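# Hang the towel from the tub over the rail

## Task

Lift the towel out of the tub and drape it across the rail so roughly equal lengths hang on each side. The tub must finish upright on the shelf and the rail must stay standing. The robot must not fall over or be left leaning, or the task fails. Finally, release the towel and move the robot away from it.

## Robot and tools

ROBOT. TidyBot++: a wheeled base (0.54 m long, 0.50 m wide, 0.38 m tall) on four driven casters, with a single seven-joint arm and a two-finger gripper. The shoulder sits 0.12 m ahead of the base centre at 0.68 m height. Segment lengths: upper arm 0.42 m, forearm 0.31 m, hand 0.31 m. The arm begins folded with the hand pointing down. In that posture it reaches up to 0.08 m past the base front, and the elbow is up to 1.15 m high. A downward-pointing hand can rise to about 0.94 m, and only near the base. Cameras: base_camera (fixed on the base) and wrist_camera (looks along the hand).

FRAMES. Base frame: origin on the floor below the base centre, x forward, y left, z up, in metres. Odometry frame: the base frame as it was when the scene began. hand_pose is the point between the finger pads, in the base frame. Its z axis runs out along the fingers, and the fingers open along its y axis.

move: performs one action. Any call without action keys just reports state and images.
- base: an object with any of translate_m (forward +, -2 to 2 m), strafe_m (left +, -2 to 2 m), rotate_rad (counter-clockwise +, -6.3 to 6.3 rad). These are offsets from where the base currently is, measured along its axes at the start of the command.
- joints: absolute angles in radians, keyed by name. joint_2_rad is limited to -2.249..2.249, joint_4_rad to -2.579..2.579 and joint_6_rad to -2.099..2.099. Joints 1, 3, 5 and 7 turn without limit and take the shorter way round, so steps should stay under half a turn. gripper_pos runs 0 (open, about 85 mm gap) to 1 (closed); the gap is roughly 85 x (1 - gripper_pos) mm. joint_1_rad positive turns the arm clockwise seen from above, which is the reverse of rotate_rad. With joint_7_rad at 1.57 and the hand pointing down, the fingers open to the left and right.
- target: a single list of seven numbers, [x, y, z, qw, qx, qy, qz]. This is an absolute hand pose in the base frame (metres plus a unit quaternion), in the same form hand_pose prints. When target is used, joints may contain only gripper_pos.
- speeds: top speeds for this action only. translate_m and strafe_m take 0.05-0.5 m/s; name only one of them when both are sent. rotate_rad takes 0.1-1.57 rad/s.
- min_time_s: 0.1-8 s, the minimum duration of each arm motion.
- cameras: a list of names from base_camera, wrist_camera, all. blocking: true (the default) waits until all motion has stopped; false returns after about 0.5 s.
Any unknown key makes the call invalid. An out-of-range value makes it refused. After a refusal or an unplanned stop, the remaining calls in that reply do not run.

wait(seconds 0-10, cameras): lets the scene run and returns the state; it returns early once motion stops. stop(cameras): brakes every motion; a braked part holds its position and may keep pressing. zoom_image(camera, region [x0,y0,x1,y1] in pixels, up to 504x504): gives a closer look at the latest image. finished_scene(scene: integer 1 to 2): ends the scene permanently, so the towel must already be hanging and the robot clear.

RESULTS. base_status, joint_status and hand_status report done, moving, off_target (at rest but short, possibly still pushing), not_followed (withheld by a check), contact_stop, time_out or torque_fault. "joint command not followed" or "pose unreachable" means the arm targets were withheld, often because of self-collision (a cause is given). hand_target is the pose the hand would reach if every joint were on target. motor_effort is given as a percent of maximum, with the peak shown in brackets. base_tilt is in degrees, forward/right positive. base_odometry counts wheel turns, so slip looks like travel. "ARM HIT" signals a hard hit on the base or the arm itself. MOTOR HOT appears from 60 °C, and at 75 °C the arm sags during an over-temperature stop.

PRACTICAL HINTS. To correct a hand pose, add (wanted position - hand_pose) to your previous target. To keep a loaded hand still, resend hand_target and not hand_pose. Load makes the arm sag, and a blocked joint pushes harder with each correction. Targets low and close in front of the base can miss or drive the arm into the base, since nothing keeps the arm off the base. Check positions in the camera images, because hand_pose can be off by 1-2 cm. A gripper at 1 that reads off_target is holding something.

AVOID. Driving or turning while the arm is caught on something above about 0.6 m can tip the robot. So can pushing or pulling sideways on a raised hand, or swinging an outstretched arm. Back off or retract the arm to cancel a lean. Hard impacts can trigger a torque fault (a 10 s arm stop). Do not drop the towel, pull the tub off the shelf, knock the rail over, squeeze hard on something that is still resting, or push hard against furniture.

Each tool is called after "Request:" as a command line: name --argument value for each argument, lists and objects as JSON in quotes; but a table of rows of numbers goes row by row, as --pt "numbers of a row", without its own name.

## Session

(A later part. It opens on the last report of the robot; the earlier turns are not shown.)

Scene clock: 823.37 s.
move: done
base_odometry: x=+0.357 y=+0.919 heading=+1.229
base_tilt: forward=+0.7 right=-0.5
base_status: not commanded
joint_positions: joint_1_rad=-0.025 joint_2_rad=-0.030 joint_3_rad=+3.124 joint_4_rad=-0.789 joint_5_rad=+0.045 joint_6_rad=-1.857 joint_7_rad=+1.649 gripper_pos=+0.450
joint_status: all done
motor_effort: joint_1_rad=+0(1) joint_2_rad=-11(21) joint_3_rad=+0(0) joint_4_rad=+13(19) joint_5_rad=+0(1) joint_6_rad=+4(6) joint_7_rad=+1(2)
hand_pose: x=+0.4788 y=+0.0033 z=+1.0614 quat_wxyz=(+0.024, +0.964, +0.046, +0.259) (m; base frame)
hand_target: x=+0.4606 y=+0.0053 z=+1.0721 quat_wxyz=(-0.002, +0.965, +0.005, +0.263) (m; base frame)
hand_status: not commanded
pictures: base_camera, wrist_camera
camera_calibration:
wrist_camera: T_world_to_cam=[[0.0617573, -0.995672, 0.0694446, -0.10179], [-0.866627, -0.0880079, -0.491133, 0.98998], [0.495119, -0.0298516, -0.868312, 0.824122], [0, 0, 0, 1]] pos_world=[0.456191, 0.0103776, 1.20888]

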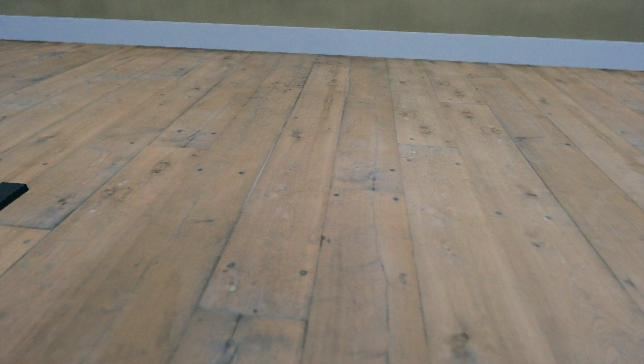

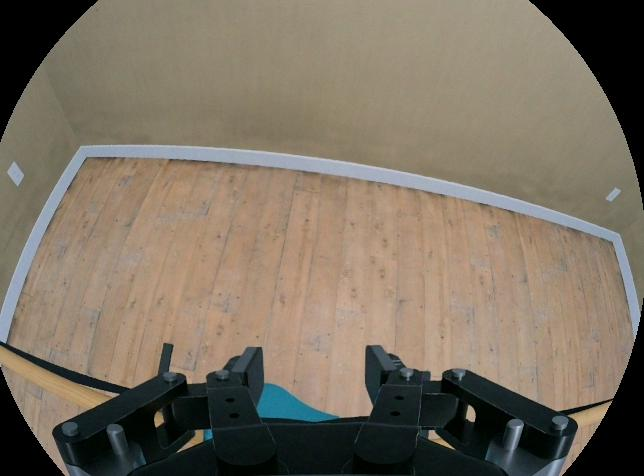

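Request:
move --base '{"translate_m": -0.4}' --speeds '{"translate_m": 0.3}' --cameras '["all"]'

Request:
zoom_image --camera "wrist_camera" --region '[70, 180, 570, 440]'

Scene clock: 829.87 s.
move: done
base_odometry: x=+0.223 y=+0.542 heading=+1.229
base_tilt: forward=+0.6 right=-0.5
base_status: done
joint_positions: joint_1_rad=-0.025 joint_2_rad=-0.044 joint_3_rad=+3.126 joint_4_rad=-0.787 joint_5_rad=+0.043 joint_6_rad=-1.864 joint_7_rad=+1.649 gripper_pos=+0.450
joint_status: not commanded
motor_effort: joint_1_rad=+0(2) joint_2_rad=-10(15) joint_3_rad=+0(2) joint_4_rad=+13(14) joint_5_rad=+0(2) joint_6_rad=+4(5) joint_7_rad=+2(2)
hand_pose: x=+0.4717 y=+0.0029 z=+1.0659 quat_wxyz=(+0.024, +0.963, +0.045, +0.264) (m; base frame)
hand_target: x=+0.4606 y=+0.0053 z=+1.0721 quat_wxyz=(-0.002, +0.965, +0.005, +0.263) (m; base frame)
hand_status: not commanded
pictures: base_camera, wrist_camera
camera_calibration:
wrist_camera: T_world_to_cam=[[0.0600657, -0.995859, 0.068237, -0.100046], [-0.862331, -0.0862006, -0.498953, 0.992302], [0.502769, -0.0288729, -0.863938, 0.823319], [0, 0, 0, 1]] pos_world=[0.447763, 0.00967702, 1.21324]

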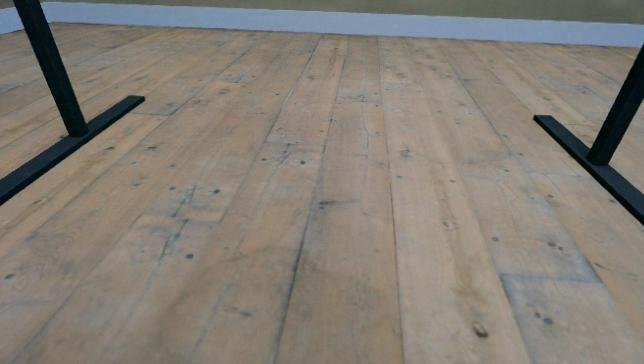

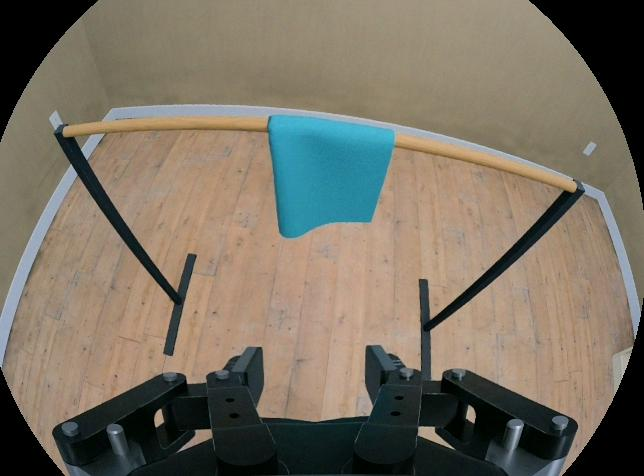

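Scaled by 1.008.

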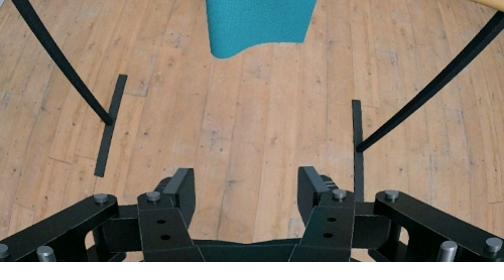

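Request:
move --base '{"translate_m": 0.06, "strafe_m": 0.86, "rotate_rad": -0.79}' --joints '{"joint_6_rad": -1.35, "joint_7_rad": 1.5}' --cameras '["wrist_camera"]'

Request:
zoom_image --camera "wrist_camera" --region '[200, 180, 450, 380]'

Scene clock: 858.83 s.
move: done
base_odometry: x=-0.567 y=+0.887 heading=+0.438
base_tilt: forward=+0.7 right=-0.5
base_status: done
joint_positions: joint_1_rad=-0.024 joint_2_rad=-0.045 joint_3_rad=+3.131 joint_4_rad=-0.787 joint_5_rad=+0.039 joint_6_rad=-1.394 joint_7_rad=+1.578 gripper_pos=+0.450
joint_status: all done
motor_effort: joint_1_rad=+0(1) joint_2_rad=-11(15) joint_3_rad=+0(1) joint_4_rad=+14(15) joint_5_rad=-1(2) joint_6_rad=+8(8) joint_7_rad=+2(3)
hand_pose: x=+0.5751 y=+0.0056 z=+1.1675 quat_wxyz=(+0.012, +0.876, +0.012, +0.482) (m; base frame)
hand_target: x=+0.5776 y=+0.0067 z=+1.1942 quat_wxyz=(-0.021, +0.857, -0.025, +0.514) (m; base frame)
hand_status: not commanded
pictures: wrist_camera
camera_calibration:
wrist_camera: T_world_to_cam=[[-0.0024859, -0.999685, 0.0249831, -0.0239049], [-0.542331, -0.0196422, -0.839935, 1.346], [0.840161, -0.0156371, -0.542111, 0.289309], [0, 0, 0, 1]] pos_world=[0.486852, 0.00706493, 1.28799]

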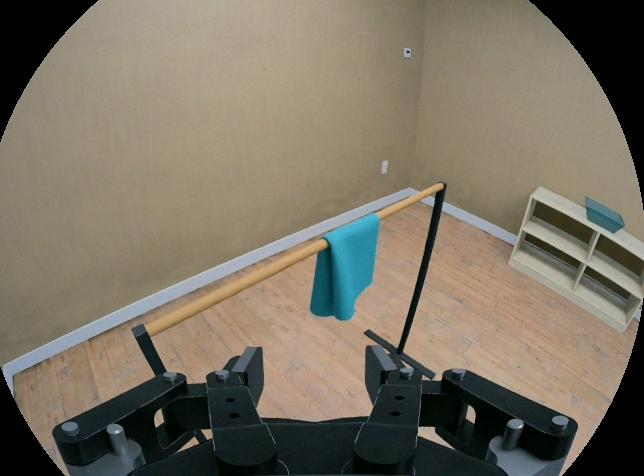

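Scaled by 2.016.

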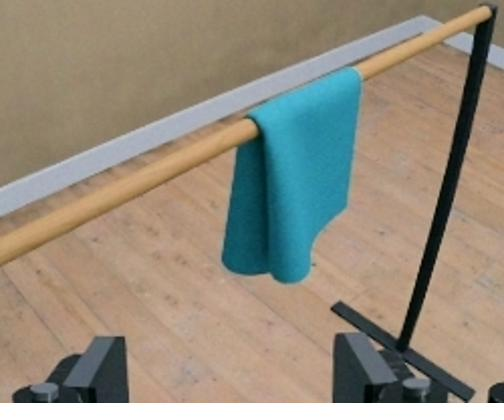

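Request:
finished_scene --scene 1

The scene is finished: the task was done.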